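## Task

Carry the block of sticky notes off the desk and set it on the counter. The task fails if any carton from the desk lands on the floor, or if the robot falls over or is left leaning.

## Robot and tools

ROBOT. LinearBot: an omnidirectional base with a column about 1.7 m high. A carriage rides the column (lift_m) and carries two identical six-joint arms, each with a two-finger gripper. Arm bases sit about 0.57 m + lift_m above the floor; carriage parts hang roughly 0.15 m below them. A hand reaches up to 0.78 m from its shoulder but only about 0.38 m below its arm base. The hand is about 0.16 m long, 0.1 m wide (0.14 m open); the wrist camera sticks out 0.11 m on one side. Fingertips are thin (about 0.005 m in the closing direction, 0.02 m across). Parked arm joints 1-6: 0, 0.05, 0.05, 1.45, 0, 0; parked, the robot is about 0.85 m wide by 0.65 m long. Cameras: carriage_camera (forward, tilted about 20 degrees down), left_wrist_camera and right_wrist_camera (looking past the fingertips).

FRAMES. Metres. Base frame: origin on the floor below the base centre, x forward, y left, z up. left_hand and right_hand are the midpoint between each hand's pads, in this frame; quat_wxyz maps base axes to hand axes (hand z along the fingers, y the opening direction; a hand pointing straight up with joints 1, 5, 6 at 0 gives 1, 0, 0, 0). base_odometry is in the frame the base had at scene start, counts wheel turns only (slip counts as travel), heading in rad, left positive, range -3.142 to 3.142. Expect a degree or two of heading drift after turns or long strafes.

move. Arguments: base, joints, speeds, min_time_s, cameras. base is an offset from where the base last reported itself, exactly one key: translate_m (forward +, -2 to 2 m), strafe_m (left +, -2 to 2 m), or rotate_rad (counter-clockwise +, -6.3 to 6.3). joints is one flat object for both arms and the lift, keyed by name, each an absolute target: lift_m 0 to 1 m; left_/right_joint1_rad -2.617 to 3.054 (yaw about vertical, 0 forward, + left); joint2_rad 0 to 3.141 (shoulder: 0 upper arm back and level, 1.57 up, 3.14 forward level); joint3_rad 0 to 3.141 (elbow, 0 folded, 3.14 straight); joint4_rad -1.57 to 1.57 (wrist pitch, + lifts fingertips); joint5_rad -1.57 to 1.57 (wrist yaw, + turns tips to the RIGHT); joint6_rad -2.094 to 2.094 (roll, + clockwise seen from the forearm); left_/right_gripper_m 0 to 0.093 (pad gap). Done tolerances: lift 0.004, j1 0.02, j2 0.105, j3 0.06, j4 0.04, j5 0.025, j6 0.02, gripper 0.004. speeds caps top speed for this action only: translate_m, strafe_m 0.02-0.5 m/s; rotate_rad 0.05-1.57 rad/s; lift_m 0.08-0.25 m/s (defaults are the maxima). min_time_s 0.1-8 s sets a minimum duration for each arm and gripper motion. An action is limited to 15 s; base drives time out after 14 s. Unknown keys make the call invalid; out-of-range values are refused, and a refusal or a stop halts the later move, wait and finished_scene calls in that reply. cameras: list of names or ["all"]; [] for none.

wait: seconds 0 to 10, plus cameras; returns state and images. zoom_image: camera and region [x0, y0, x1, y1] in pixels from the top-left, at most 504 by 504, on that camera's latest image. finished_scene: scene = the current scene number; irreversible; the goal must hold with the robot gone.

RESULTS. The move line reads done, or the worst status. base_status/joint_status: done (base: wheels turned the full amount, even if slipping); off_target (resting short, may still push); contact_stop or time_out (target dropped, holds in place); not_followed (arm targets withheld to avoid self or arm-arm collision; gripper still acts); limit_stop_at_motor_heat. on_its_own lists uncommanded activity; "held at" is a target. Omitted joints may still be driving to old targets. Images can lag the state slightly. motor_effort is % of max, bracket = peak; errors of a few points plus up to half the value. A falling lift effort while lowering means a hand or load is resting on something. Joint torques include arm weight, carry offsets, and joints 1-3 wrap at ±28 N m. Gripper on a hard part at full force reads up to 0.005 narrower (or up to 0.002 wider); empty and shut reads 0.000-0.003. Squeeze hard by targeting about 0.005 below the first-touch reading; release with a target well above the reading.

CAUTIONS. Hand readings tend to sit above the true hand, worse at long reach; loads sag a level hand 7-25 cm. Long arm moves without min_time_s can stray a few cm. Arms have no contact stop and spring to target when freed. The base stops on wheel effort only, not arm contact; back off about 0.2 m (or turn back) if pinned. Never reverse under a table edge. Keep the arms from hitting or squeezing each other; to escape a withheld pair, resend one arm its readings with joint 1 turned away, then the other next call. Tipping risk grows with a high carriage, outstretched or loaded arms, pushing, and sudden stops; only images reveal a lean. Outstretched arms heat (MOTOR HOT at 75 °C; at 100 °C the arm goes limp for 30-60 s), even while you are thinking, since the robot holds its last command; park arms to cool. Objects may occasionally be nudged by outside forces. Avoid drops, releasing moving items, slams and hard pushes, and keep cartons on the desk.

Each tool is called after "Call:" in YAML: its name, and indented under it one key for each argument.

## Session

Call:
move:

Scene clock: 0.00 s.
Joint torques (N m): no reading
base_odometry: x=+0.000 y=+0.000 heading=+0.000
base_status: not commanded
joint_positions: lift_m=+0.300 left_joint1_rad=-0.010 left_joint2_rad=+0.044 left_joint3_rad=+0.048 left_joint4_rad=+1.430 left_joint5_rad=-0.008 left_joint6_rad=-0.004 left_gripper_m=+0.09396 right_joint1_rad=-0.011 right_joint2_rad=+0.047 right_joint3_rad=+0.039 right_joint4_rad=+1.421 right_joint5_rad=-0.003 right_joint6_rad=-0.048 right_gripper_m=+0.09396
joint_status: not commanded
motor_effort: lift_m=+29 drive_wheels=-1
left_hand: x=+0.2675 y=+0.3100 z=+1.2842 quat_wxyz=(+0.998, -0.004, +0.069, -0.007) (m; base frame)
right_hand: x=+0.2731 y=-0.3089 z=+1.2813 quat_wxyz=(+0.996, -0.003, +0.079, -0.029) (m; base frame)
pictures: carriage_camera, left_wrist_camera, right_wrist_camera
Images, in order (width x height): carriage_camera 504x504, left_wrist_camera 504x504, right_wrist_camera 504x504.

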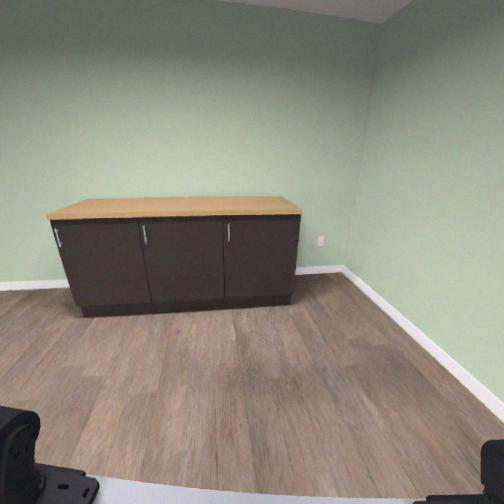

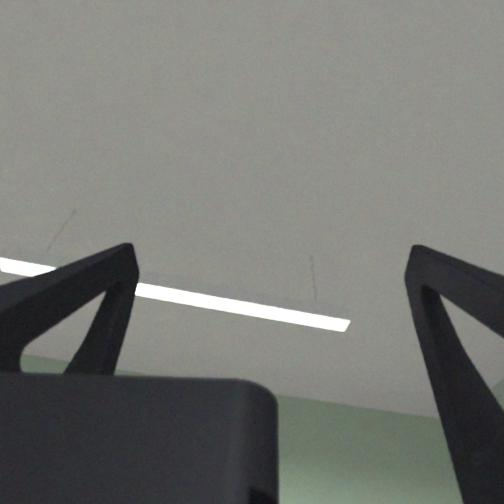

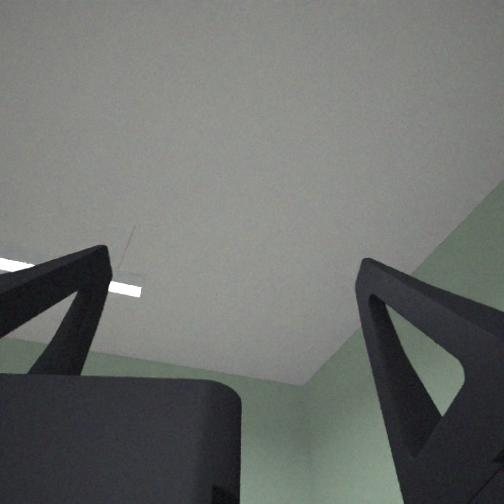

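Call:
move:
  base: {"rotate_rad": 1.57}
  cameras: ["carriage_camera"]

Call:
move:
  base: {"rotate_rad": 1.57}
  cameras: ["carriage_camera"]

Scene clock: 7.00 s.
Joint torques (N m): left_arm=[0.61 4.3 6.01 -0.2 -0.11 -0.04] | right_arm=[-0.02 4.23 7.19 -0.04 0 -0.12]
move: done
base_odometry: x=+0.000 y=+0.000 heading=+1.569
base_status: done
joint_positions: lift_m=+0.300 left_joint1_rad=-0.010 left_joint2_rad=+0.044 left_joint3_rad=+0.048 left_joint4_rad=+1.430 left_joint5_rad=-0.008 left_joint6_rad=-0.004 left_gripper_m=+0.09397 right_joint1_rad=-0.011 right_joint2_rad=+0.047 right_joint3_rad=+0.039 right_joint4_rad=+1.420 right_joint5_rad=-0.003 right_joint6_rad=-0.048 right_gripper_m=+0.09397
joint_status: not commanded
motor_effort: lift_m=+30(30) drive_wheels=+6(20)
left_hand: x=+0.2675 y=+0.3100 z=+1.2842 quat_wxyz=(+0.998, -0.004, +0.069, -0.007) (m; base frame)
right_hand: x=+0.2734 y=-0.3089 z=+1.2813 quat_wxyz=(+0.996, -0.003, +0.079, -0.029) (m; base frame)
pictures: carriage_camera
Images, in order (width x height): carriage_camera 504x504.

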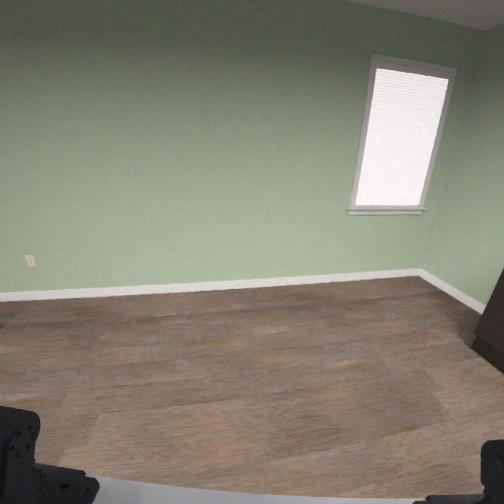

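Scene clock: 10.10 s.
Joint torques (N m): left_arm=[0.66 4.3 6.01 -0.2 -0.11 -0.04] | right_arm=[-0.02 4.21 7.25 -0.04 0.01 -0.12]
move: done
base_odometry: x=+0.000 y=+0.000 heading=+3.139
base_status: done
joint_positions: lift_m=+0.300 left_joint1_rad=-0.010 left_joint2_rad=+0.044 left_joint3_rad=+0.048 left_joint4_rad=+1.429 left_joint5_rad=-0.008 left_joint6_rad=-0.004 left_gripper_m=+0.09398 right_joint1_rad=-0.011 right_joint2_rad=+0.047 right_joint3_rad=+0.039 right_joint4_rad=+1.419 right_joint5_rad=-0.003 right_joint6_rad=-0.048 right_gripper_m=+0.09398
joint_status: not commanded
motor_effort: lift_m=+29(30) drive_wheels=+5(14)
left_hand: x=+0.2676 y=+0.3100 z=+1.2841 quat_wxyz=(+0.998, -0.004, +0.069, -0.007) (m; base frame)
right_hand: x=+0.2734 y=-0.3089 z=+1.2813 quat_wxyz=(+0.996, -0.003, +0.079, -0.029) (m; base frame)
pictures: carriage_camera
Images, in order (width x height): carriage_camera 504x504.

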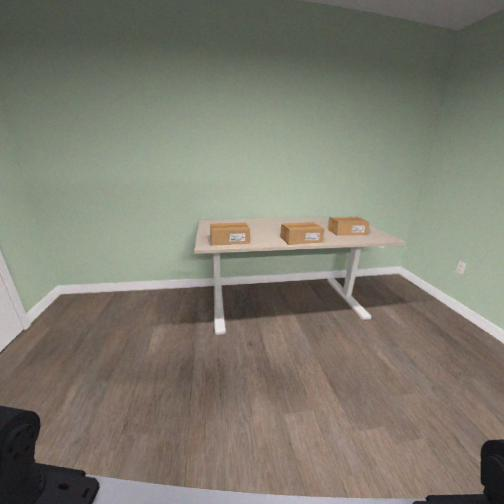

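Call:
zoom_image:
  camera: "carriage_camera"
  region: [180, 180, 420, 300]

Scaled by 2.100 from the camera's 504x504 image, which has a finer 720x720 frame.

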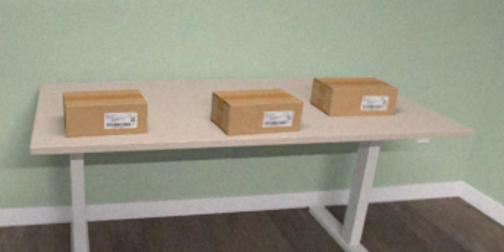

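Call:
move:
  base: {"translate_m": 1.0}
  joints: {"lift_m": 0.85}
  cameras: ["carriage_camera"]

Call:
zoom_image:
  camera: "carriage_camera"
  region: [150, 180, 504, 420]

Scene clock: 24.13 s.
Joint torques (N m): left_arm=[0.62 4.33 5.98 -0.18 -0.11 -0.05] | right_arm=[-0.06 4.27 7.2 -0.03 0 -0.11]
move: done
base_odometry: x=-1.000 y=+0.001 heading=+3.140
base_status: done
joint_positions: lift_m=+0.850 left_joint1_rad=-0.010 left_joint2_rad=+0.044 left_joint3_rad=+0.048 left_joint4_rad=+1.427 left_joint5_rad=-0.008 left_joint6_rad=-0.004 left_gripper_m=+0.09398 right_joint1_rad=-0.011 right_joint2_rad=+0.047 right_joint3_rad=+0.039 right_joint4_rad=+1.417 right_joint5_rad=-0.003 right_joint6_rad=-0.048 right_gripper_m=+0.09398
joint_status: all done
motor_effort: lift_m=+31(38) drive_wheels=-10(23)
left_hand: x=+0.2682 y=+0.3100 z=+1.8339 quat_wxyz=(+0.998, -0.004, +0.070, -0.007) (m; base frame)
right_hand: x=+0.2739 y=-0.3090 z=+1.8311 quat_wxyz=(+0.996, -0.003, +0.080, -0.029) (m; base frame)
pictures: carriage_camera
Images, in order (width x height): carriage_camera 504x504.

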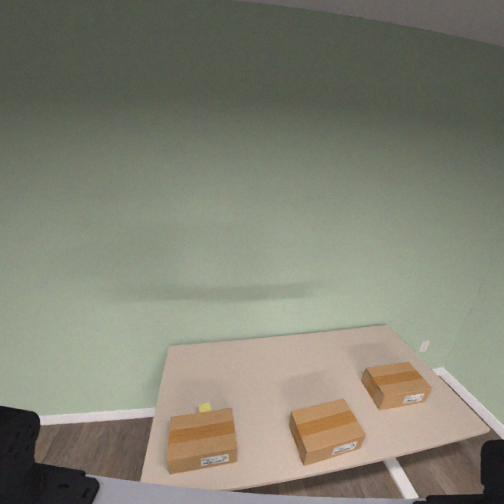

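Scaled by 1.424 from the camera's 504x504 image, which has a finer 720x720 frame.

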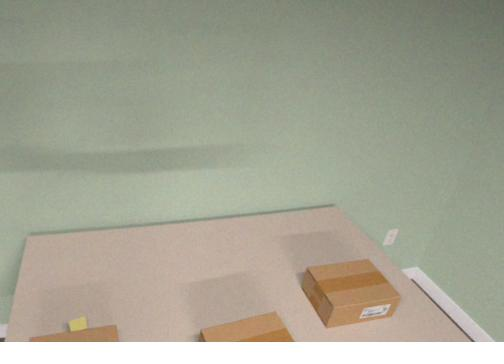

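Call:
move:
  joints: {"left_joint1_rad": 0, "left_joint2_rad": 1.57, "left_joint3_rad": 1.57, "left_joint4_rad": 0, "left_joint5_rad": 0, "left_joint6_rad": 0, "right_joint1_rad": 0, "right_joint2_rad": 1.57, "right_joint3_rad": 1.57, "right_joint4_rad": 0, "right_joint5_rad": 0, "right_joint6_rad": 0}
  min_time_s: 3

Call:
move:
  joints: {"left_joint4_rad": -1.5, "right_joint4_rad": -1.5}
  min_time_s: 2

Call:
move:
  joints: {"left_joint2_rad": 1.0, "left_joint3_rad": 1.0, "left_joint4_rad": -1.5, "right_joint2_rad": 1.0, "right_joint3_rad": 1.0, "right_joint4_rad": -1.5}
  min_time_s: 2

Scene clock: 76.27 s.
Joint torques (N m): left_arm=[1.06 -7.72 10.86 2.43 -0.04 -0.01] | right_arm=[0.55 -7.32 11.93 2.26 0.03 0.01]
move: done
base_odometry: x=-1.000 y=+0.001 heading=+3.140
base_status: not commanded
joint_positions: lift_m=+0.850 left_joint1_rad=-0.005 left_joint2_rad=+1.556 left_joint3_rad=+1.544 left_joint4_rad=+0.021 left_joint5_rad=-0.007 left_joint6_rad=-0.004 left_gripper_m=+0.09398 right_joint1_rad=-0.007 right_joint2_rad=+1.566 right_joint3_rad=+1.539 right_joint4_rad=+0.010 right_joint5_rad=-0.003 right_joint6_rad=-0.014 right_gripper_m=+0.09398
joint_status: all done
motor_effort: lift_m=+31(31) drive_wheels=-11(12)
left_hand: x=+0.7406 y=+0.3075 z=+1.8410 quat_wxyz=(+0.710, -0.002, +0.704, -0.001) (m; base frame)
right_hand: x=+0.7438 y=-0.3123 z=+1.8313 quat_wxyz=(+0.701, -0.003, +0.713, -0.006) (m; base frame)
pictures: carriage_camera, left_wrist_camera, right_wrist_camera
Images, in order (width x height): carriage_camera 504x504, left_wrist_camera 504x504, right_wrist_camera 504x504.

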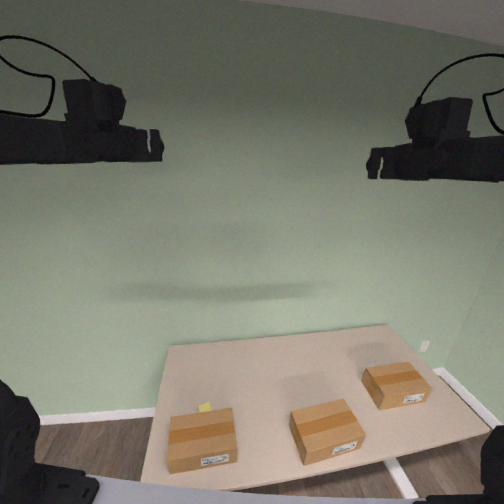

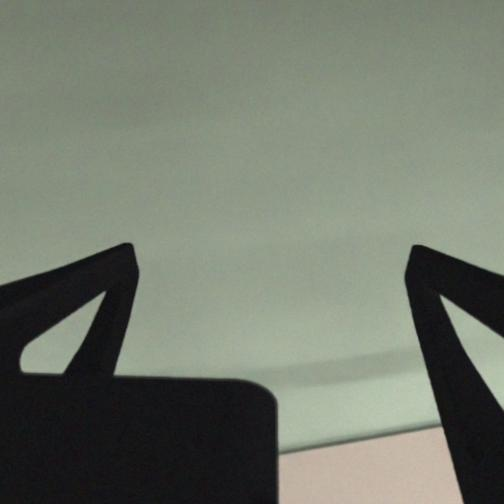

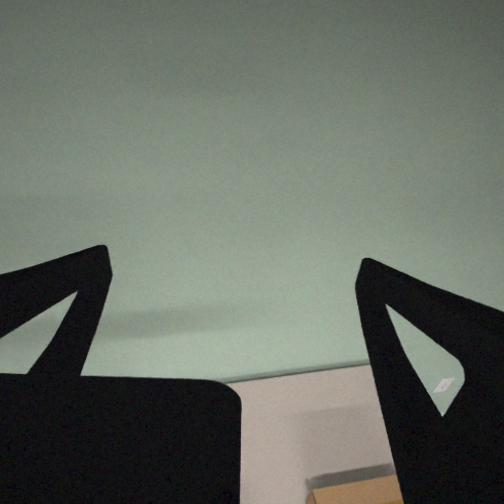

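Scene clock: 78.70 s.
Joint torques (N m): left_arm=[1.06 -6.12 9.43 0.57 -0.03 0] | right_arm=[0.54 -5.81 9.74 0.34 0.04 0.02]
move: done
base_odometry: x=-1.000 y=+0.001 heading=+3.140
base_status: not commanded
joint_positions: lift_m=+0.850 left_joint1_rad=-0.005 left_joint2_rad=+1.556 left_joint3_rad=+1.544 left_joint4_rad=-1.484 left_joint5_rad=-0.007 left_joint6_rad=-0.004 left_gripper_m=+0.09398 right_joint1_rad=-0.007 right_joint2_rad=+1.566 right_joint3_rad=+1.544 right_joint4_rad=-1.483 right_joint5_rad=-0.003 right_joint6_rad=-0.013 right_gripper_m=+0.09398
joint_status: all done
motor_effort: lift_m=+31(31) drive_wheels=-12(13)
left_hand: x=+0.5130 y=+0.3087 z=+1.5937 quat_wxyz=(+0.037, +0.001, +0.999, +0.003) (m; base frame)
right_hand: x=+0.5139 y=-0.3106 z=+1.5912 quat_wxyz=(+0.033, -0.003, +0.999, +0.001) (m; base frame)
pictures: carriage_camera, left_wrist_camera, right_wrist_camera
Images, in order (width x height): carriage_camera 504x504, left_wrist_camera 504x504, right_wrist_camera 504x504.

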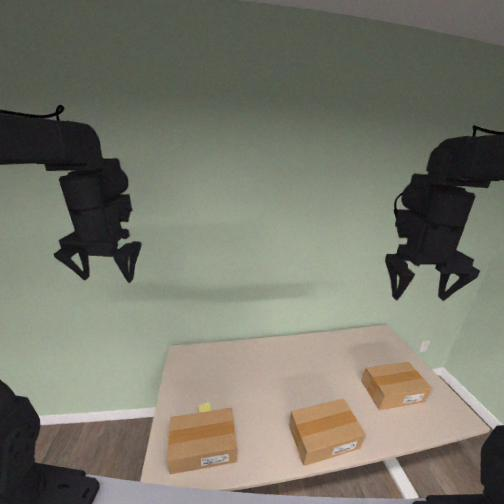

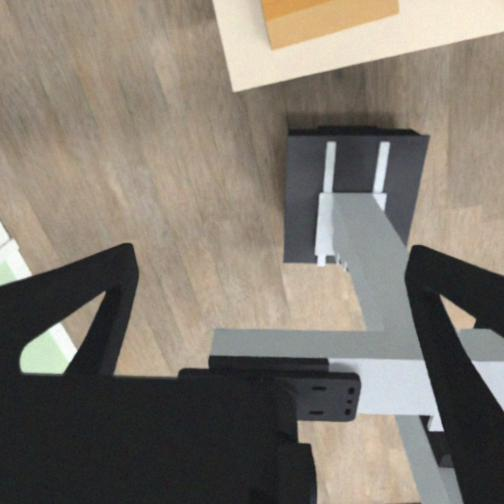

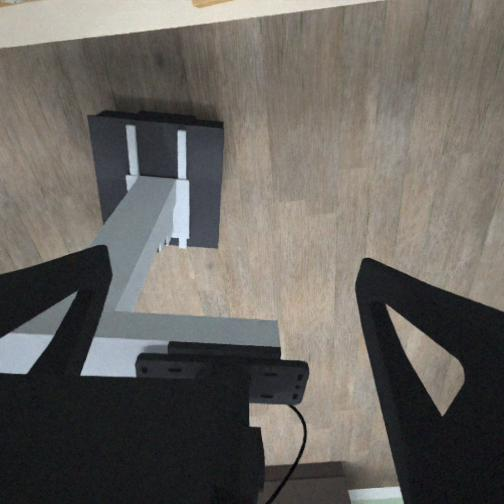

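Scene clock: 81.00 s.
Joint torques (N m): left_arm=[1.07 -2.43 5.38 0.71 -0.03 0] | right_arm=[0.57 -1.94 6.6 0.47 0.04 0.03]
move: done
base_odometry: x=-1.000 y=+0.001 heading=+3.140
base_status: not commanded
joint_positions: lift_m=+0.850 left_joint1_rad=-0.005 left_joint2_rad=+1.008 left_joint3_rad=+1.014 left_joint4_rad=-1.494 left_joint5_rad=-0.007 left_joint6_rad=-0.004 left_gripper_m=+0.09398 right_joint1_rad=-0.007 right_joint2_rad=+1.008 right_joint3_rad=+1.005 right_joint4_rad=-1.492 right_joint5_rad=-0.003 right_joint6_rad=-0.013 right_gripper_m=+0.09398
joint_status: all done
motor_effort: lift_m=+31(31) drive_wheels=-12(12)
left_hand: x=+0.3769 y=+0.3095 z=+1.5576 quat_wxyz=(+0.042, +0.001, +0.999, +0.003) (m; base frame)
right_hand: x=+0.3757 y=-0.3096 z=+1.5553 quat_wxyz=(+0.038, -0.003, +0.999, +0.001) (m; base frame)
pictures: carriage_camera, left_wrist_camera, right_wrist_camera
Images, in order (width x height): carriage_camera 504x504, left_wrist_camera 504x504, right_wrist_camera 504x504.

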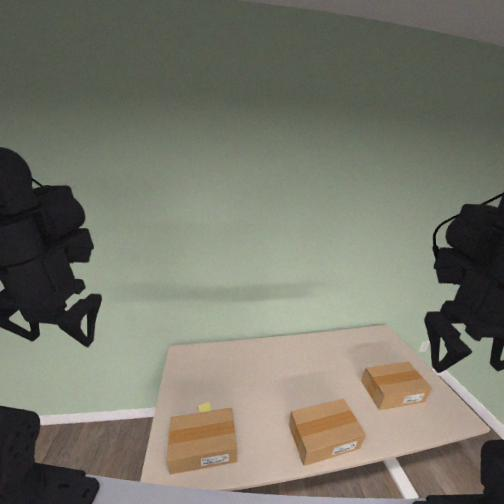

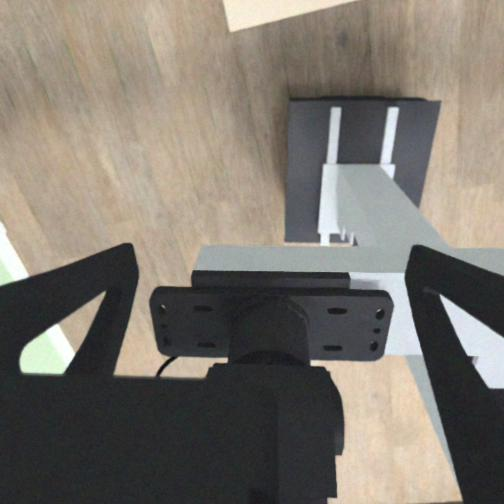

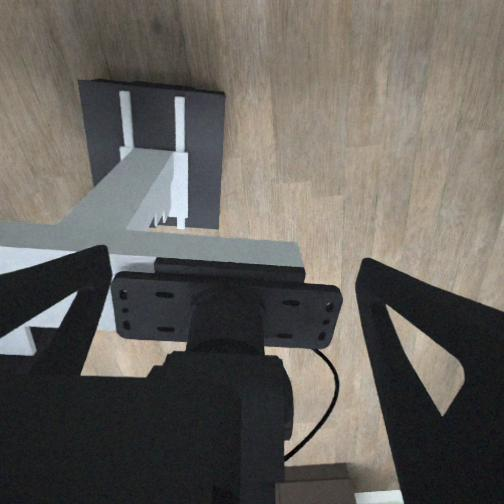

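Call:
move:
  joints: {"left_joint2_rad": 2.0, "left_joint3_rad": 1.2, "left_joint4_rad": -0.77, "right_joint2_rad": 2.0, "right_joint3_rad": 1.2, "right_joint4_rad": -0.77}
  min_time_s: 3
  cameras: ["carriage_camera"]

Call:
move:
  joints: {"left_joint2_rad": 0.8, "left_joint3_rad": 1.9, "left_joint4_rad": -1.1, "right_joint2_rad": 0.8, "right_joint3_rad": 1.9, "right_joint4_rad": -1.1}
  min_time_s: 3
  cameras: ["carriage_camera"]

Call:
move:
  joints: {"left_joint1_rad": 0.8, "left_joint2_rad": 1.57, "left_joint3_rad": 1.57, "left_joint4_rad": -1.57, "left_joint5_rad": 0, "right_joint1_rad": -0.8, "right_joint2_rad": 1.57, "right_joint3_rad": 1.57, "right_joint4_rad": -1.57, "right_joint5_rad": 0, "right_joint6_rad": 0.8}
  min_time_s: 3
  cameras: ["carriage_camera"]

Scene clock: 110.13 s.
Joint torques (N m): left_arm=[1.05 -9.55 8.01 0.66 -0.05 -0.01] | right_arm=[0.58 -8.75 8.32 0.5 0.03 0.01]
move: done
base_odometry: x=-1.000 y=+0.001 heading=+3.140
base_status: not commanded
joint_positions: lift_m=+0.850 left_joint1_rad=-0.005 left_joint2_rad=+1.983 left_joint3_rad=+1.180 left_joint4_rad=-0.782 left_joint5_rad=-0.007 left_joint6_rad=-0.004 left_gripper_m=+0.09398 right_joint1_rad=-0.007 right_joint2_rad=+1.994 right_joint3_rad=+1.178 right_joint4_rad=-0.789 right_joint5_rad=-0.003 right_joint6_rad=-0.013 right_gripper_m=+0.09398
joint_status: all done
motor_effort: lift_m=+31(31) drive_wheels=+7(12)
left_hand: x=+0.5684 y=+0.3084 z=+1.3793 quat_wxyz=(-0.007, +0.001, +1.000, +0.004) (m; base frame)
right_hand: x=+0.5643 y=-0.3109 z=+1.3754 quat_wxyz=(-0.017, -0.003, +1.000, +0.002) (m; base frame)
pictures: carriage_camera
Images, in order (width x height): carriage_camera 504x504.

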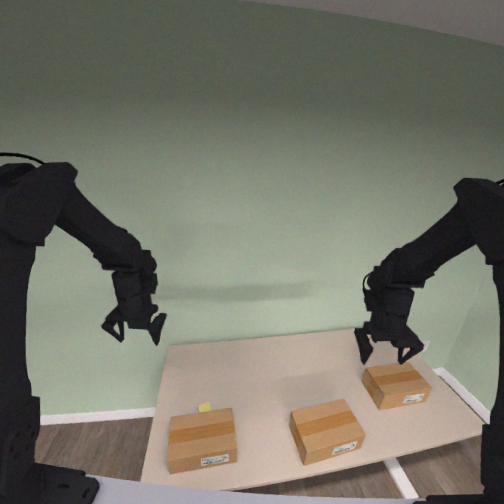

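Scene clock: 113.43 s.
Joint torques (N m): left_arm=[1.06 3.34 4.26 2.42 -0.04 0.01] | right_arm=[0.59 3.51 4.9 2.24 0.04 0.01]
move: done
base_odometry: x=-1.000 y=+0.001 heading=+3.140
base_status: not commanded
joint_positions: lift_m=+0.850 left_joint1_rad=-0.005 left_joint2_rad=+0.806 left_joint3_rad=+1.889 left_joint4_rad=-1.079 left_joint5_rad=-0.007 left_joint6_rad=-0.004 left_gripper_m=+0.09398 right_joint1_rad=-0.007 right_joint2_rad=+0.802 right_joint3_rad=+1.887 right_joint4_rad=-1.090 right_joint5_rad=-0.003 right_joint6_rad=-0.013 right_gripper_m=+0.09398
joint_status: all done
motor_effort: lift_m=+31(31) drive_wheels=-10(12)
left_hand: x=+0.3778 y=+0.3094 z=+1.9539 quat_wxyz=(+0.708, -0.002, +0.706, -0.001) (m; base frame)
right_hand: x=+0.3762 y=-0.3096 z=+1.9514 quat_wxyz=(+0.706, -0.003, +0.708, -0.006) (m; base frame)
pictures: carriage_camera
Images, in order (width x height): carriage_camera 504x504.

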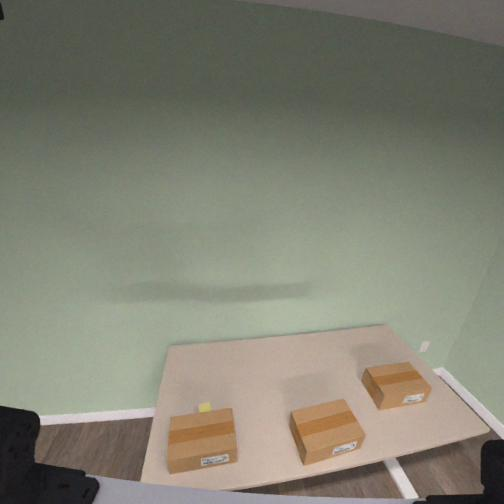

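Scene clock: 116.73 s.
Joint torques (N m): left_arm=[1.06 -6.08 5.31 0.51 -0.09 0] | right_arm=[-0.68 -5.68 6.57 0.25 0.09 0.01]
move: done
base_odometry: x=-1.000 y=+0.001 heading=+3.140
base_status: not commanded
joint_positions: lift_m=+0.850 left_joint1_rad=+0.795 left_joint2_rad=+1.558 left_joint3_rad=+1.583 left_joint4_rad=-1.555 left_joint5_rad=-0.003 left_joint6_rad=-0.004 left_gripper_m=+0.09398 right_joint1_rad=-0.793 right_joint2_rad=+1.565 right_joint3_rad=+1.575 right_joint4_rad=-1.544 right_joint5_rad=-0.003 right_joint6_rad=+0.785 right_gripper_m=+0.09398
joint_status: all done
joint sent to its limit — right_joint4_rad, lower limit.
motor_effort: lift_m=+31(31) drive_wheels=+7(12)
left_hand: x=+0.4215 y=+0.5022 z=+1.6023 quat_wxyz=(+0.018, -0.389, +0.921, +0.010) (m; base frame)
right_hand: x=+0.4239 y=-0.5023 z=+1.5984 quat_wxyz=(+0.018, +0.710, +0.704, +0.001) (m; base frame)
pictures: carriage_camera
Images, in order (width x height): carriage_camera 504x504.

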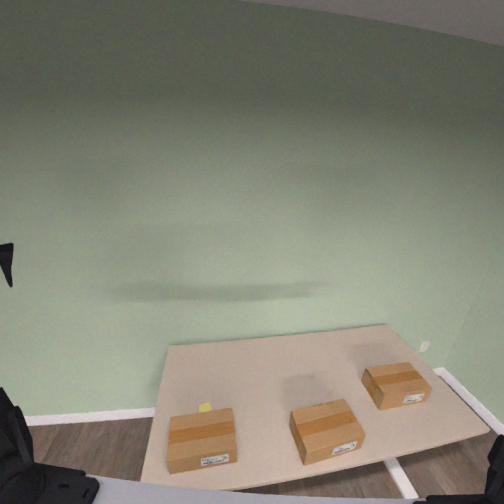

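Call:
move:
  joints: {"lift_m": 0.6, "right_joint1_rad": 0, "right_joint2_rad": 0.05, "right_joint3_rad": 0.05, "right_joint4_rad": 1.45, "right_joint5_rad": 0, "right_joint6_rad": 0, "left_joint1_rad": 0, "left_joint2_rad": 1.57, "left_joint3_rad": 1.3, "left_joint4_rad": -1.3}
  min_time_s: 3
  cameras: ["carriage_camera"]

Call:
move:
  joints: {"left_joint1_rad": 0, "left_joint2_rad": 2.623, "left_joint3_rad": 1.448, "left_joint4_rad": -0.395}
  min_time_s: 3
  cameras: ["carriage_camera", "left_wrist_camera"]

Scene clock: 197.43 s.
Joint torques (N m): left_arm=[0.24 -7.09 5.49 0.73 -0.09 0] | right_arm=[0.64 3.56 6.02 0.11 0.02 -0.26]
move: done
base_odometry: x=-1.000 y=+0.001 heading=+3.140
base_status: not commanded
joint_positions: lift_m=+0.600 left_joint1_rad=+0.005 left_joint2_rad=+1.564 left_joint3_rad=+1.314 left_joint4_rad=-1.311 left_joint5_rad=-0.003 left_joint6_rad=-0.004 left_gripper_m=+0.09398 right_joint1_rad=-0.008 right_joint2_rad=+0.054 right_joint3_rad=+0.055 right_joint4_rad=+1.431 right_joint5_rad=-0.003 right_joint6_rad=+0.014 right_gripper_m=+0.09398
joint_status: all done
motor_effort: lift_m=+28(28) drive_wheels=-10(13)
left_hand: x=+0.5055 y=+0.3110 z=+1.2837 quat_wxyz=(+0.005, -0.004, +1.000, +0.002) (m; base frame)
right_hand: x=+0.2682 y=-0.3088 z=+1.5862 quat_wxyz=(+0.998, -0.001, +0.070, +0.003) (m; base frame)
pictures: carriage_camera
Images, in order (width x height): carriage_camera 504x504.

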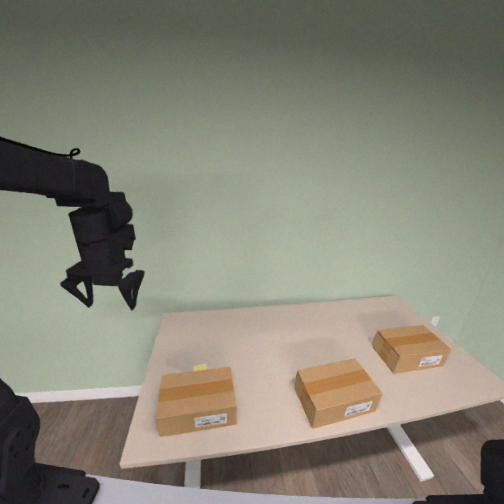

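Scene clock: 200.73 s.
Joint torques (N m): left_arm=[0.18 -12.6 6.01 0.73 -0.08 -0.01] | right_arm=[0.59 3.55 6.04 0.08 0.04 -0.26]
move: done
base_odometry: x=-1.000 y=+0.001 heading=+3.140
base_status: not commanded
joint_positions: lift_m=+0.600 left_joint1_rad=+0.005 left_joint2_rad=+2.603 left_joint3_rad=+1.432 left_joint4_rad=-0.407 left_joint5_rad=-0.003 left_joint6_rad=-0.004 left_gripper_m=+0.09398 right_joint1_rad=-0.007 right_joint2_rad=+0.054 right_joint3_rad=+0.055 right_joint4_rad=+1.434 right_joint5_rad=-0.003 right_joint6_rad=+0.014 right_gripper_m=+0.09398
joint_status: all done
motor_effort: lift_m=+27(28) drive_wheels=+6(11)
left_hand: x=+0.6282 y=+0.3117 z=+0.9555 quat_wxyz=(-0.004, -0.004, +1.000, +0.002) (m; base frame)
right_hand: x=+0.2676 y=-0.3088 z=+1.5863 quat_wxyz=(+0.998, -0.001, +0.068, +0.003) (m; base frame)
pictures: carriage_camera, left_wrist_camera
Images, in order (width x height): carriage_camera 504x504, left_wrist_camera 504x504.

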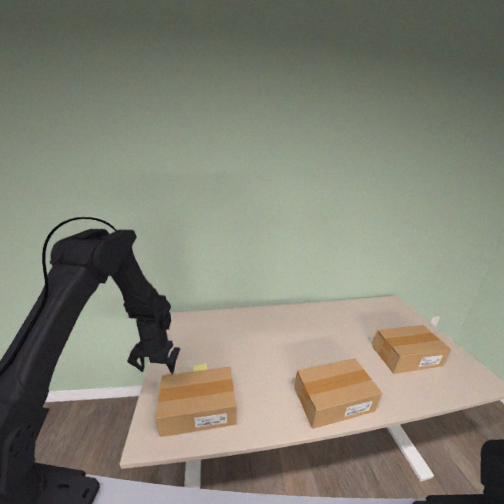

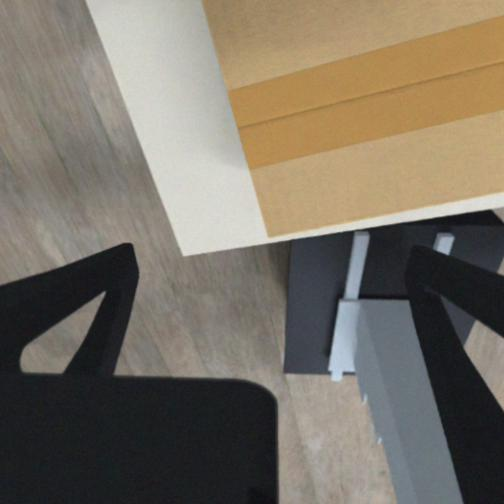

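Call:
move:
  base: {"translate_m": 0.2}
  speeds: {"translate_m": 0.2}
  cameras: ["carriage_camera", "left_wrist_camera"]

Scene clock: 211.17 s.
Joint torques (N m): left_arm=[0.25 -12.56 6 0.6 -0.08 -0.01] | right_arm=[0.61 3.56 5.97 -0.01 0.03 -0.25]
move: done
base_odometry: x=-1.200 y=+0.001 heading=+3.141
base_status: done
joint_positions: lift_m=+0.600 left_joint1_rad=+0.004 left_joint2_rad=+2.603 left_joint3_rad=+1.432 left_joint4_rad=-0.400 left_joint5_rad=-0.003 left_joint6_rad=-0.004 left_gripper_m=+0.09398 right_joint1_rad=-0.007 right_joint2_rad=+0.054 right_joint3_rad=+0.055 right_joint4_rad=+1.441 right_joint5_rad=-0.003 right_joint6_rad=+0.014 right_gripper_m=+0.09398
joint_status: not commanded
motor_effort: lift_m=+28(28) drive_wheels=-12(18)
left_hand: x=+0.6301 y=+0.3112 z=+0.9555 quat_wxyz=(+0.000, -0.004, +1.000, +0.002) (m; base frame)
right_hand: x=+0.2659 y=-0.3088 z=+1.5865 quat_wxyz=(+0.998, -0.001, +0.065, +0.003) (m; base frame)
pictures: carriage_camera, left_wrist_camera
Images, in order (width x height): carriage_camera 504x504, left_wrist_camera 504x504.

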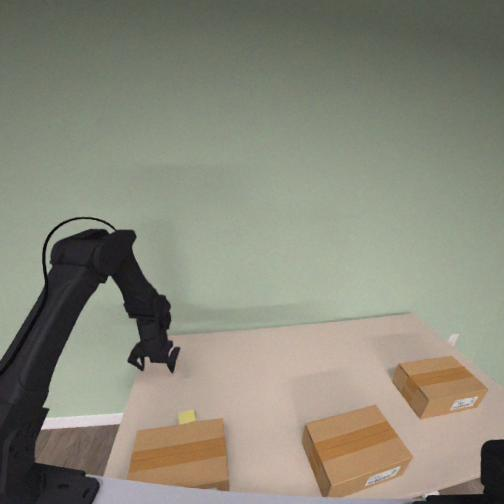

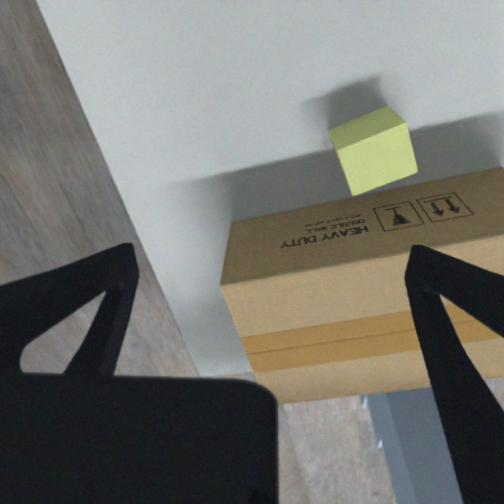

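Call:
zoom_image:
  camera: "left_wrist_camera"
  region: [180, 60, 504, 420]

Call:
move:
  base: {"strafe_m": -0.06}
  speeds: {"strafe_m": 0.1}
  cameras: ["left_wrist_camera"]

Call:
move:
  base: {"translate_m": 0.06}
  speeds: {"translate_m": 0.1}
  cameras: ["left_wrist_camera", "carriage_camera"]

Scaled by 1.400 from the camera's 504x504 image, which has a finer 720x720 frame.

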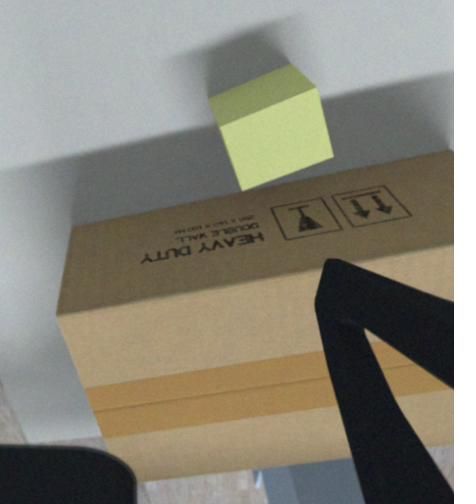

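Scene clock: 236.30 s.
Joint torques (N m): left_arm=[0.64 -12.59 6.01 0.62 -0.08 -0.01] | right_arm=[0.5 3.63 6.05 -0.01 0.03 -0.25]
move: done
base_odometry: x=-1.200 y=+0.061 heading=-3.142
base_status: done
joint_positions: lift_m=+0.600 left_joint1_rad=+0.000 left_joint2_rad=+2.603 left_joint3_rad=+1.432 left_joint4_rad=-0.399 left_joint5_rad=-0.004 left_joint6_rad=-0.004 left_gripper_m=+0.09398 right_joint1_rad=-0.006 right_joint2_rad=+0.054 right_joint3_rad=+0.054 right_joint4_rad=+1.441 right_joint5_rad=-0.003 right_joint6_rad=+0.013 right_gripper_m=+0.09398
joint_status: not commanded
motor_effort: lift_m=+28(28) drive_wheels=-4(12)
left_hand: x=+0.6302 y=+0.3098 z=+0.9555 quat_wxyz=(+0.000, -0.002, +1.000, +0.002) (m; base frame)
right_hand: x=+0.2660 y=-0.3087 z=+1.5864 quat_wxyz=(+0.998, -0.001, +0.065, +0.004) (m; base frame)
pictures: left_wrist_camera
Images, in order (width x height): left_wrist_camera 504x504.

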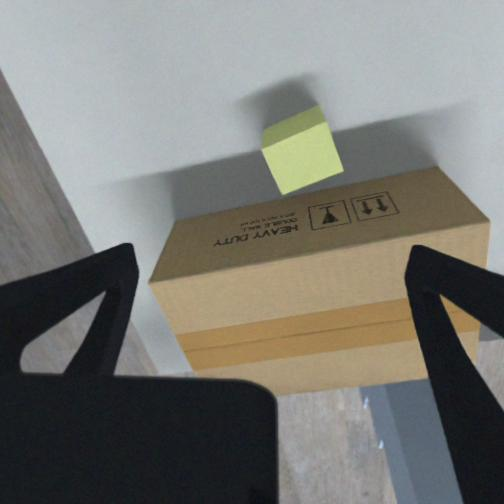

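Scene clock: 237.67 s.
Joint torques (N m): left_arm=[0.69 -12.64 6 0.61 -0.07 -0.01] | right_arm=[0.53 3.62 6.11 -0.04 0.04 -0.25]
move: done
base_odometry: x=-1.260 y=+0.061 heading=+3.141
base_status: done
joint_positions: lift_m=+0.600 left_joint1_rad=+0.000 left_joint2_rad=+2.603 left_joint3_rad=+1.432 left_joint4_rad=-0.398 left_joint5_rad=-0.004 left_joint6_rad=-0.004 left_gripper_m=+0.09398 right_joint1_rad=-0.006 right_joint2_rad=+0.054 right_joint3_rad=+0.054 right_joint4_rad=+1.442 right_joint5_rad=-0.003 right_joint6_rad=+0.013 right_gripper_m=+0.09398
joint_status: not commanded
motor_effort: lift_m=+28(28) drive_wheels=-8(14)
left_hand: x=+0.6304 y=+0.3098 z=+0.9553 quat_wxyz=(+0.001, -0.002, +1.000, +0.002) (m; base frame)
right_hand: x=+0.2657 y=-0.3087 z=+1.5864 quat_wxyz=(+0.998, -0.001, +0.064, +0.004) (m; base frame)
pictures: carriage_camera, left_wrist_camera
Images, in order (width x height): carriage_camera 504x504, left_wrist_camera 504x504.

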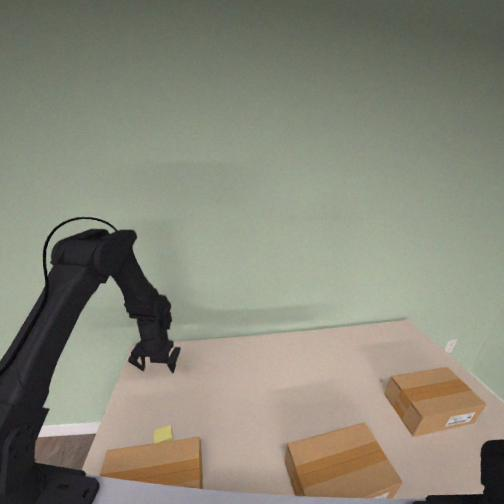

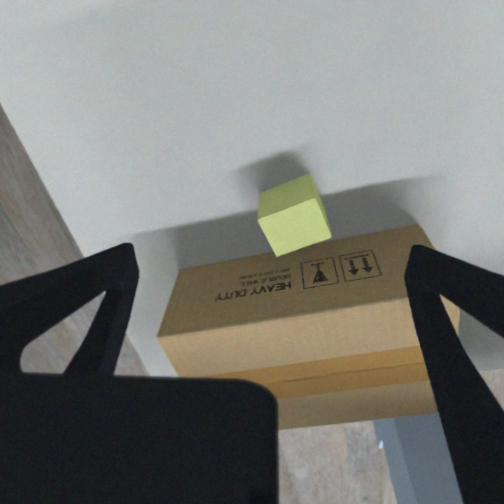

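Call:
move:
  base: {"translate_m": -0.08}
  speeds: {"translate_m": 0.1}
  cameras: ["left_wrist_camera", "carriage_camera"]

Call:
zoom_image:
  camera: "left_wrist_camera"
  region: [180, 60, 420, 300]

Call:
zoom_image:
  camera: "carriage_camera"
  region: [60, 300, 300, 504]

Scene clock: 259.67 s.
Joint torques (N m): left_arm=[0.54 -12.74 5.74 0.61 -0.08 -0.01] | right_arm=[0.47 3.63 6.06 -0.03 0.04 -0.26]
move: done
base_odometry: x=-1.181 y=+0.061 heading=+3.141
base_status: done
joint_positions: lift_m=+0.600 left_joint1_rad=+0.000 left_joint2_rad=+2.604 left_joint3_rad=+1.435 left_joint4_rad=-0.397 left_joint5_rad=-0.003 left_joint6_rad=-0.004 left_gripper_m=+0.09398 right_joint1_rad=-0.006 right_joint2_rad=+0.054 right_joint3_rad=+0.054 right_joint4_rad=+1.443 right_joint5_rad=-0.003 right_joint6_rad=+0.013 right_gripper_m=+0.09398
joint_status: not commanded
motor_effort: lift_m=+28(28) drive_wheels=-2(14)
left_hand: x=+0.6318 y=+0.3097 z=+0.9556 quat_wxyz=(+0.002, -0.002, +1.000, +0.002) (m; base frame)
right_hand: x=+0.2656 y=-0.3087 z=+1.5864 quat_wxyz=(+0.998, -0.001, +0.064, +0.004) (m; base frame)
pictures: carriage_camera, left_wrist_camera
Images, in order (width x height): carriage_camera 504x504, left_wrist_camera 504x504.

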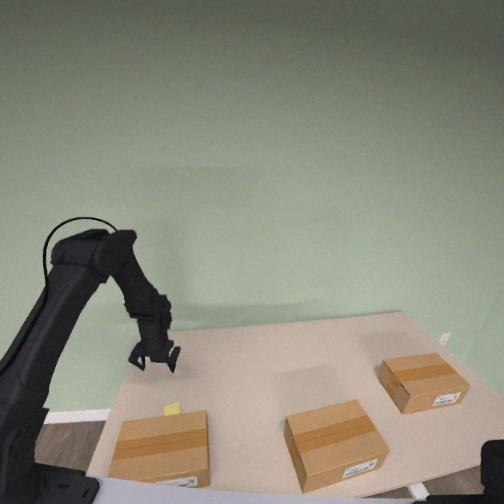

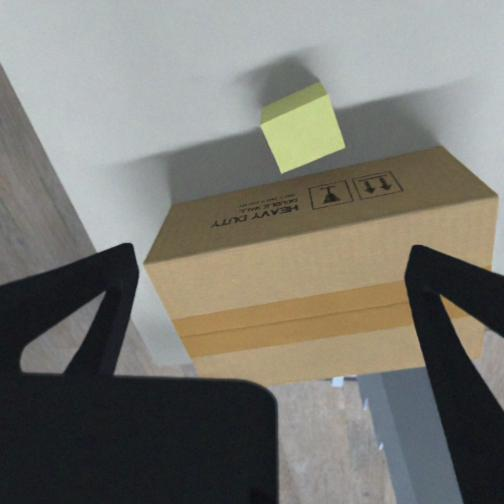

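Scaled by 2.100 from the camera's 504x504 image, which has a finer 720x720 frame.

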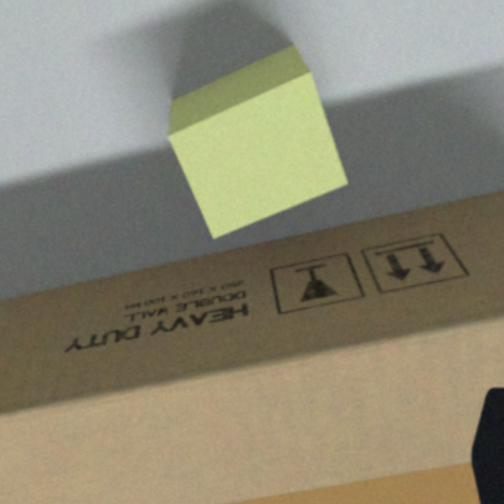

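Scaled by 2.100 from the camera's 504x504 image, which has a finer 720x720 frame.

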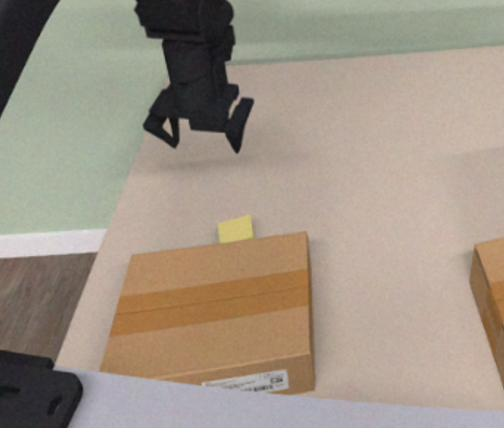

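Call:
move:
  base: {"strafe_m": -0.03}
  joints: {"lift_m": 0.52, "left_joint6_rad": -0.38}
  speeds: {"strafe_m": 0.1}
  min_time_s: 1.5
  cameras: ["left_wrist_camera", "carriage_camera"]

Call:
zoom_image:
  camera: "left_wrist_camera"
  region: [120, 60, 440, 300]

Scene clock: 285.53 s.
Joint torques (N m): left_arm=[0.61 -14.02 5.33 0.56 -0.12 -0.17] | right_arm=[0.4 3.93 6.61 -0.03 0.03 -0.24]
move: done
base_odometry: x=-1.180 y=+0.091 heading=+3.141
base_status: done
joint_positions: lift_m=+0.520 left_joint1_rad=-0.002 left_joint2_rad=+2.616 left_joint3_rad=+1.438 left_joint4_rad=-0.395 left_joint5_rad=-0.003 left_joint6_rad=-0.370 left_gripper_m=+0.09398 right_joint1_rad=-0.005 right_joint2_rad=+0.051 right_joint3_rad=+0.049 right_joint4_rad=+1.443 right_joint5_rad=-0.003 right_joint6_rad=+0.013 right_gripper_m=+0.09398
joint_status: all done
motor_effort: lift_m=+27(29) drive_wheels=+3(10)
left_hand: x=+0.6298 y=+0.3087 z=+0.8713 quat_wxyz=(-0.001, -0.183, +0.983, +0.002) (m; base frame)
right_hand: x=+0.2662 y=-0.3087 z=+1.5049 quat_wxyz=(+0.998, -0.001, +0.065, +0.004) (m; base frame)
pictures: carriage_camera, left_wrist_camera
Images, in order (width x height): carriage_camera 504x504, left_wrist_camera 504x504.

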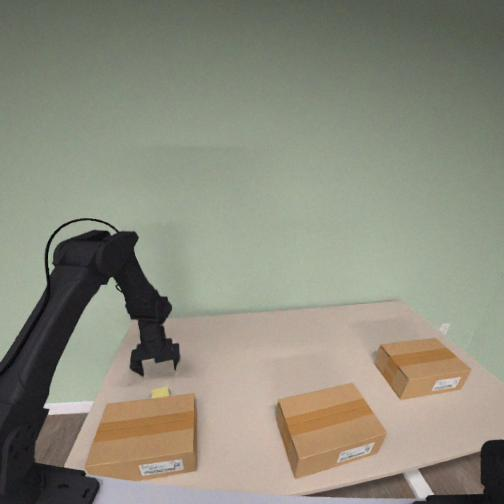

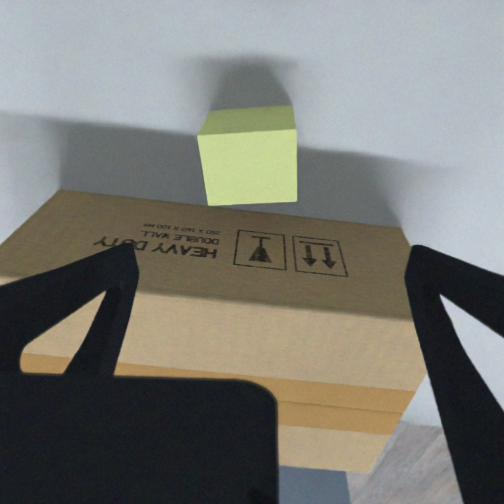

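Scaled by 1.575 from the camera's 504x504 image, which has a finer 720x720 frame.

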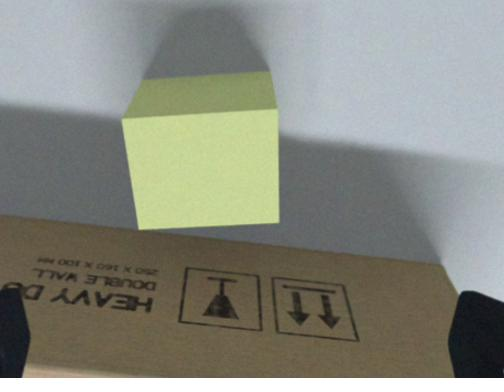

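Call:
move:
  base: {"translate_m": -0.018}
  joints: {"lift_m": 0.45}
  speeds: {"translate_m": 0.1}
  cameras: ["left_wrist_camera", "carriage_camera"]

Call:
zoom_image:
  camera: "carriage_camera"
  region: [60, 300, 300, 504]

Scene clock: 299.93 s.
Joint torques (N m): left_arm=[0.85 -14.11 5.11 0.56 -0.12 -0.14] | right_arm=[0.42 4.14 6.64 -0.06 0.04 -0.24]
move: done
base_odometry: x=-1.162 y=+0.092 heading=+3.141
base_status: done
joint_positions: lift_m=+0.450 left_joint1_rad=-0.002 left_joint2_rad=+2.618 left_joint3_rad=+1.441 left_joint4_rad=-0.394 left_joint5_rad=-0.003 left_joint6_rad=-0.371 left_gripper_m=+0.09398 right_joint1_rad=-0.005 right_joint2_rad=+0.049 right_joint3_rad=+0.049 right_joint4_rad=+1.444 right_joint5_rad=-0.003 right_joint6_rad=+0.013 right_gripper_m=+0.09398
joint_status: all done
motor_effort: lift_m=+28(29) drive_wheels=-3(8)
left_hand: x=+0.6307 y=+0.3087 z=+0.8010 quat_wxyz=(+0.000, -0.184, +0.983, +0.001) (m; base frame)
right_hand: x=+0.2652 y=-0.3087 z=+1.4349 quat_wxyz=(+0.998, -0.001, +0.063, +0.004) (m; base frame)
pictures: carriage_camera, left_wrist_camera
Images, in order (width x height): carriage_camera 504x504, left_wrist_camera 504x504.

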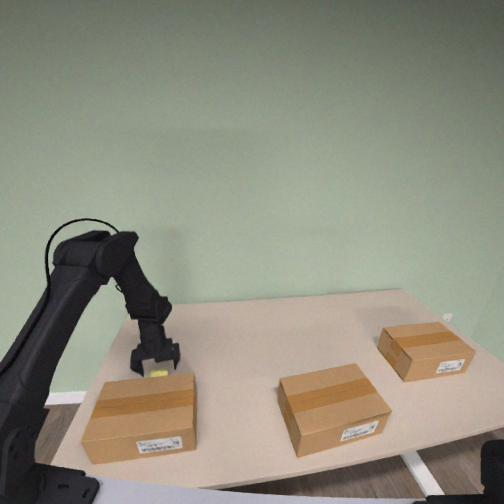

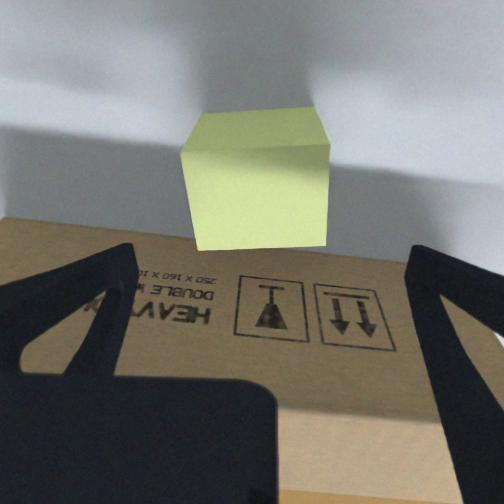

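Scaled by 2.100 from the camera's 504x504 image, which has a finer 720x720 frame.

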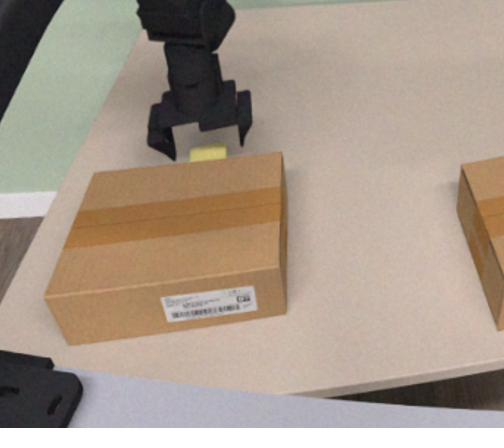

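Call:
move:
  joints: {"lift_m": 0.375}
  cameras: ["left_wrist_camera", "carriage_camera"]

Scene clock: 311.10 s.
Joint torques (N m): left_arm=[0.8 -14.02 4.86 0.62 -0.11 -0.12] | right_arm=[0.4 4.15 6.63 -0.06 0.04 -0.24]
move: done
base_odometry: x=-1.162 y=+0.092 heading=+3.141
base_status: not commanded
joint_positions: lift_m=+0.375 left_joint1_rad=-0.002 left_joint2_rad=+2.618 left_joint3_rad=+1.443 left_joint4_rad=-0.400 left_joint5_rad=-0.003 left_joint6_rad=-0.374 left_gripper_m=+0.09398 right_joint1_rad=-0.005 right_joint2_rad=+0.049 right_joint3_rad=+0.048 right_joint4_rad=+1.444 right_joint5_rad=-0.003 right_joint6_rad=+0.012 right_gripper_m=+0.09398
joint_status: all done
motor_effort: lift_m=+26(28) drive_wheels=+0(3)
left_hand: x=+0.6303 y=+0.3085 z=+0.7266 quat_wxyz=(-0.002, -0.185, +0.983, +0.002) (m; base frame)
right_hand: x=+0.2655 y=-0.3087 z=+1.3599 quat_wxyz=(+0.998, -0.001, +0.064, +0.004) (m; base frame)
pictures: carriage_camera, left_wrist_camera
Images, in order (width x height): carriage_camera 504x504, left_wrist_camera 504x504.

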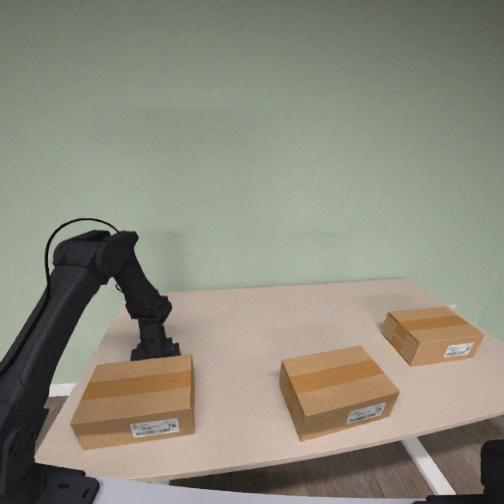

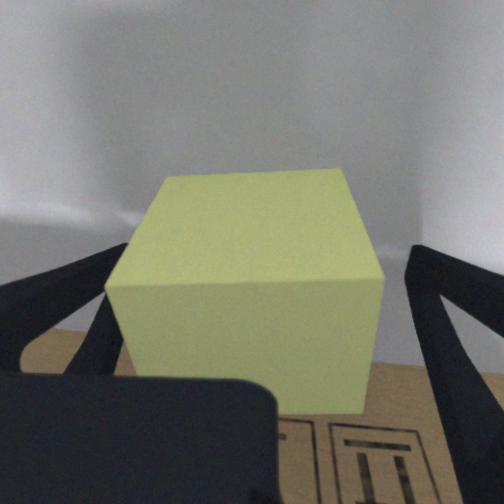

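Call:
move:
  joints: {"left_gripper_m": 0.054}
  min_time_s: 3
  cameras: ["left_wrist_camera", "carriage_camera"]

Scene clock: 325.17 s.
Joint torques (N m): left_arm=[0.84 -14.19 4.88 0.62 -0.12 -0.12] | right_arm=[0.43 4.12 6.71 -0.05 0.02 -0.23]
move: done
base_odometry: x=-1.162 y=+0.092 heading=+3.141
base_status: not commanded
joint_positions: lift_m=+0.375 left_joint1_rad=-0.002 left_joint2_rad=+2.618 left_joint3_rad=+1.443 left_joint4_rad=-0.400 left_joint5_rad=-0.003 left_joint6_rad=-0.374 left_gripper_m=+0.05410 right_joint1_rad=-0.005 right_joint2_rad=+0.049 right_joint3_rad=+0.048 right_joint4_rad=+1.444 right_joint5_rad=-0.003 right_joint6_rad=+0.012 right_gripper_m=+0.09398
joint_status: all done
motor_effort: lift_m=+26(26) drive_wheels=+1(3)
left_hand: x=+0.6303 y=+0.3085 z=+0.7266 quat_wxyz=(-0.002, -0.185, +0.983, +0.002) (m; base frame)
right_hand: x=+0.2655 y=-0.3087 z=+1.3599 quat_wxyz=(+0.998, -0.001, +0.064, +0.004) (m; base frame)
pictures: carriage_camera, left_wrist_camera
Images, in order (width x height): carriage_camera 504x504, left_wrist_camera 504x504.

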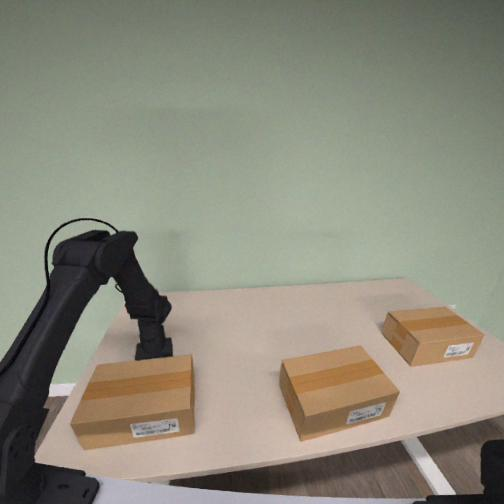

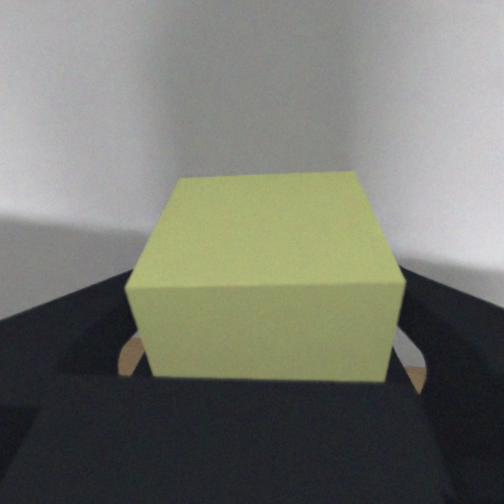

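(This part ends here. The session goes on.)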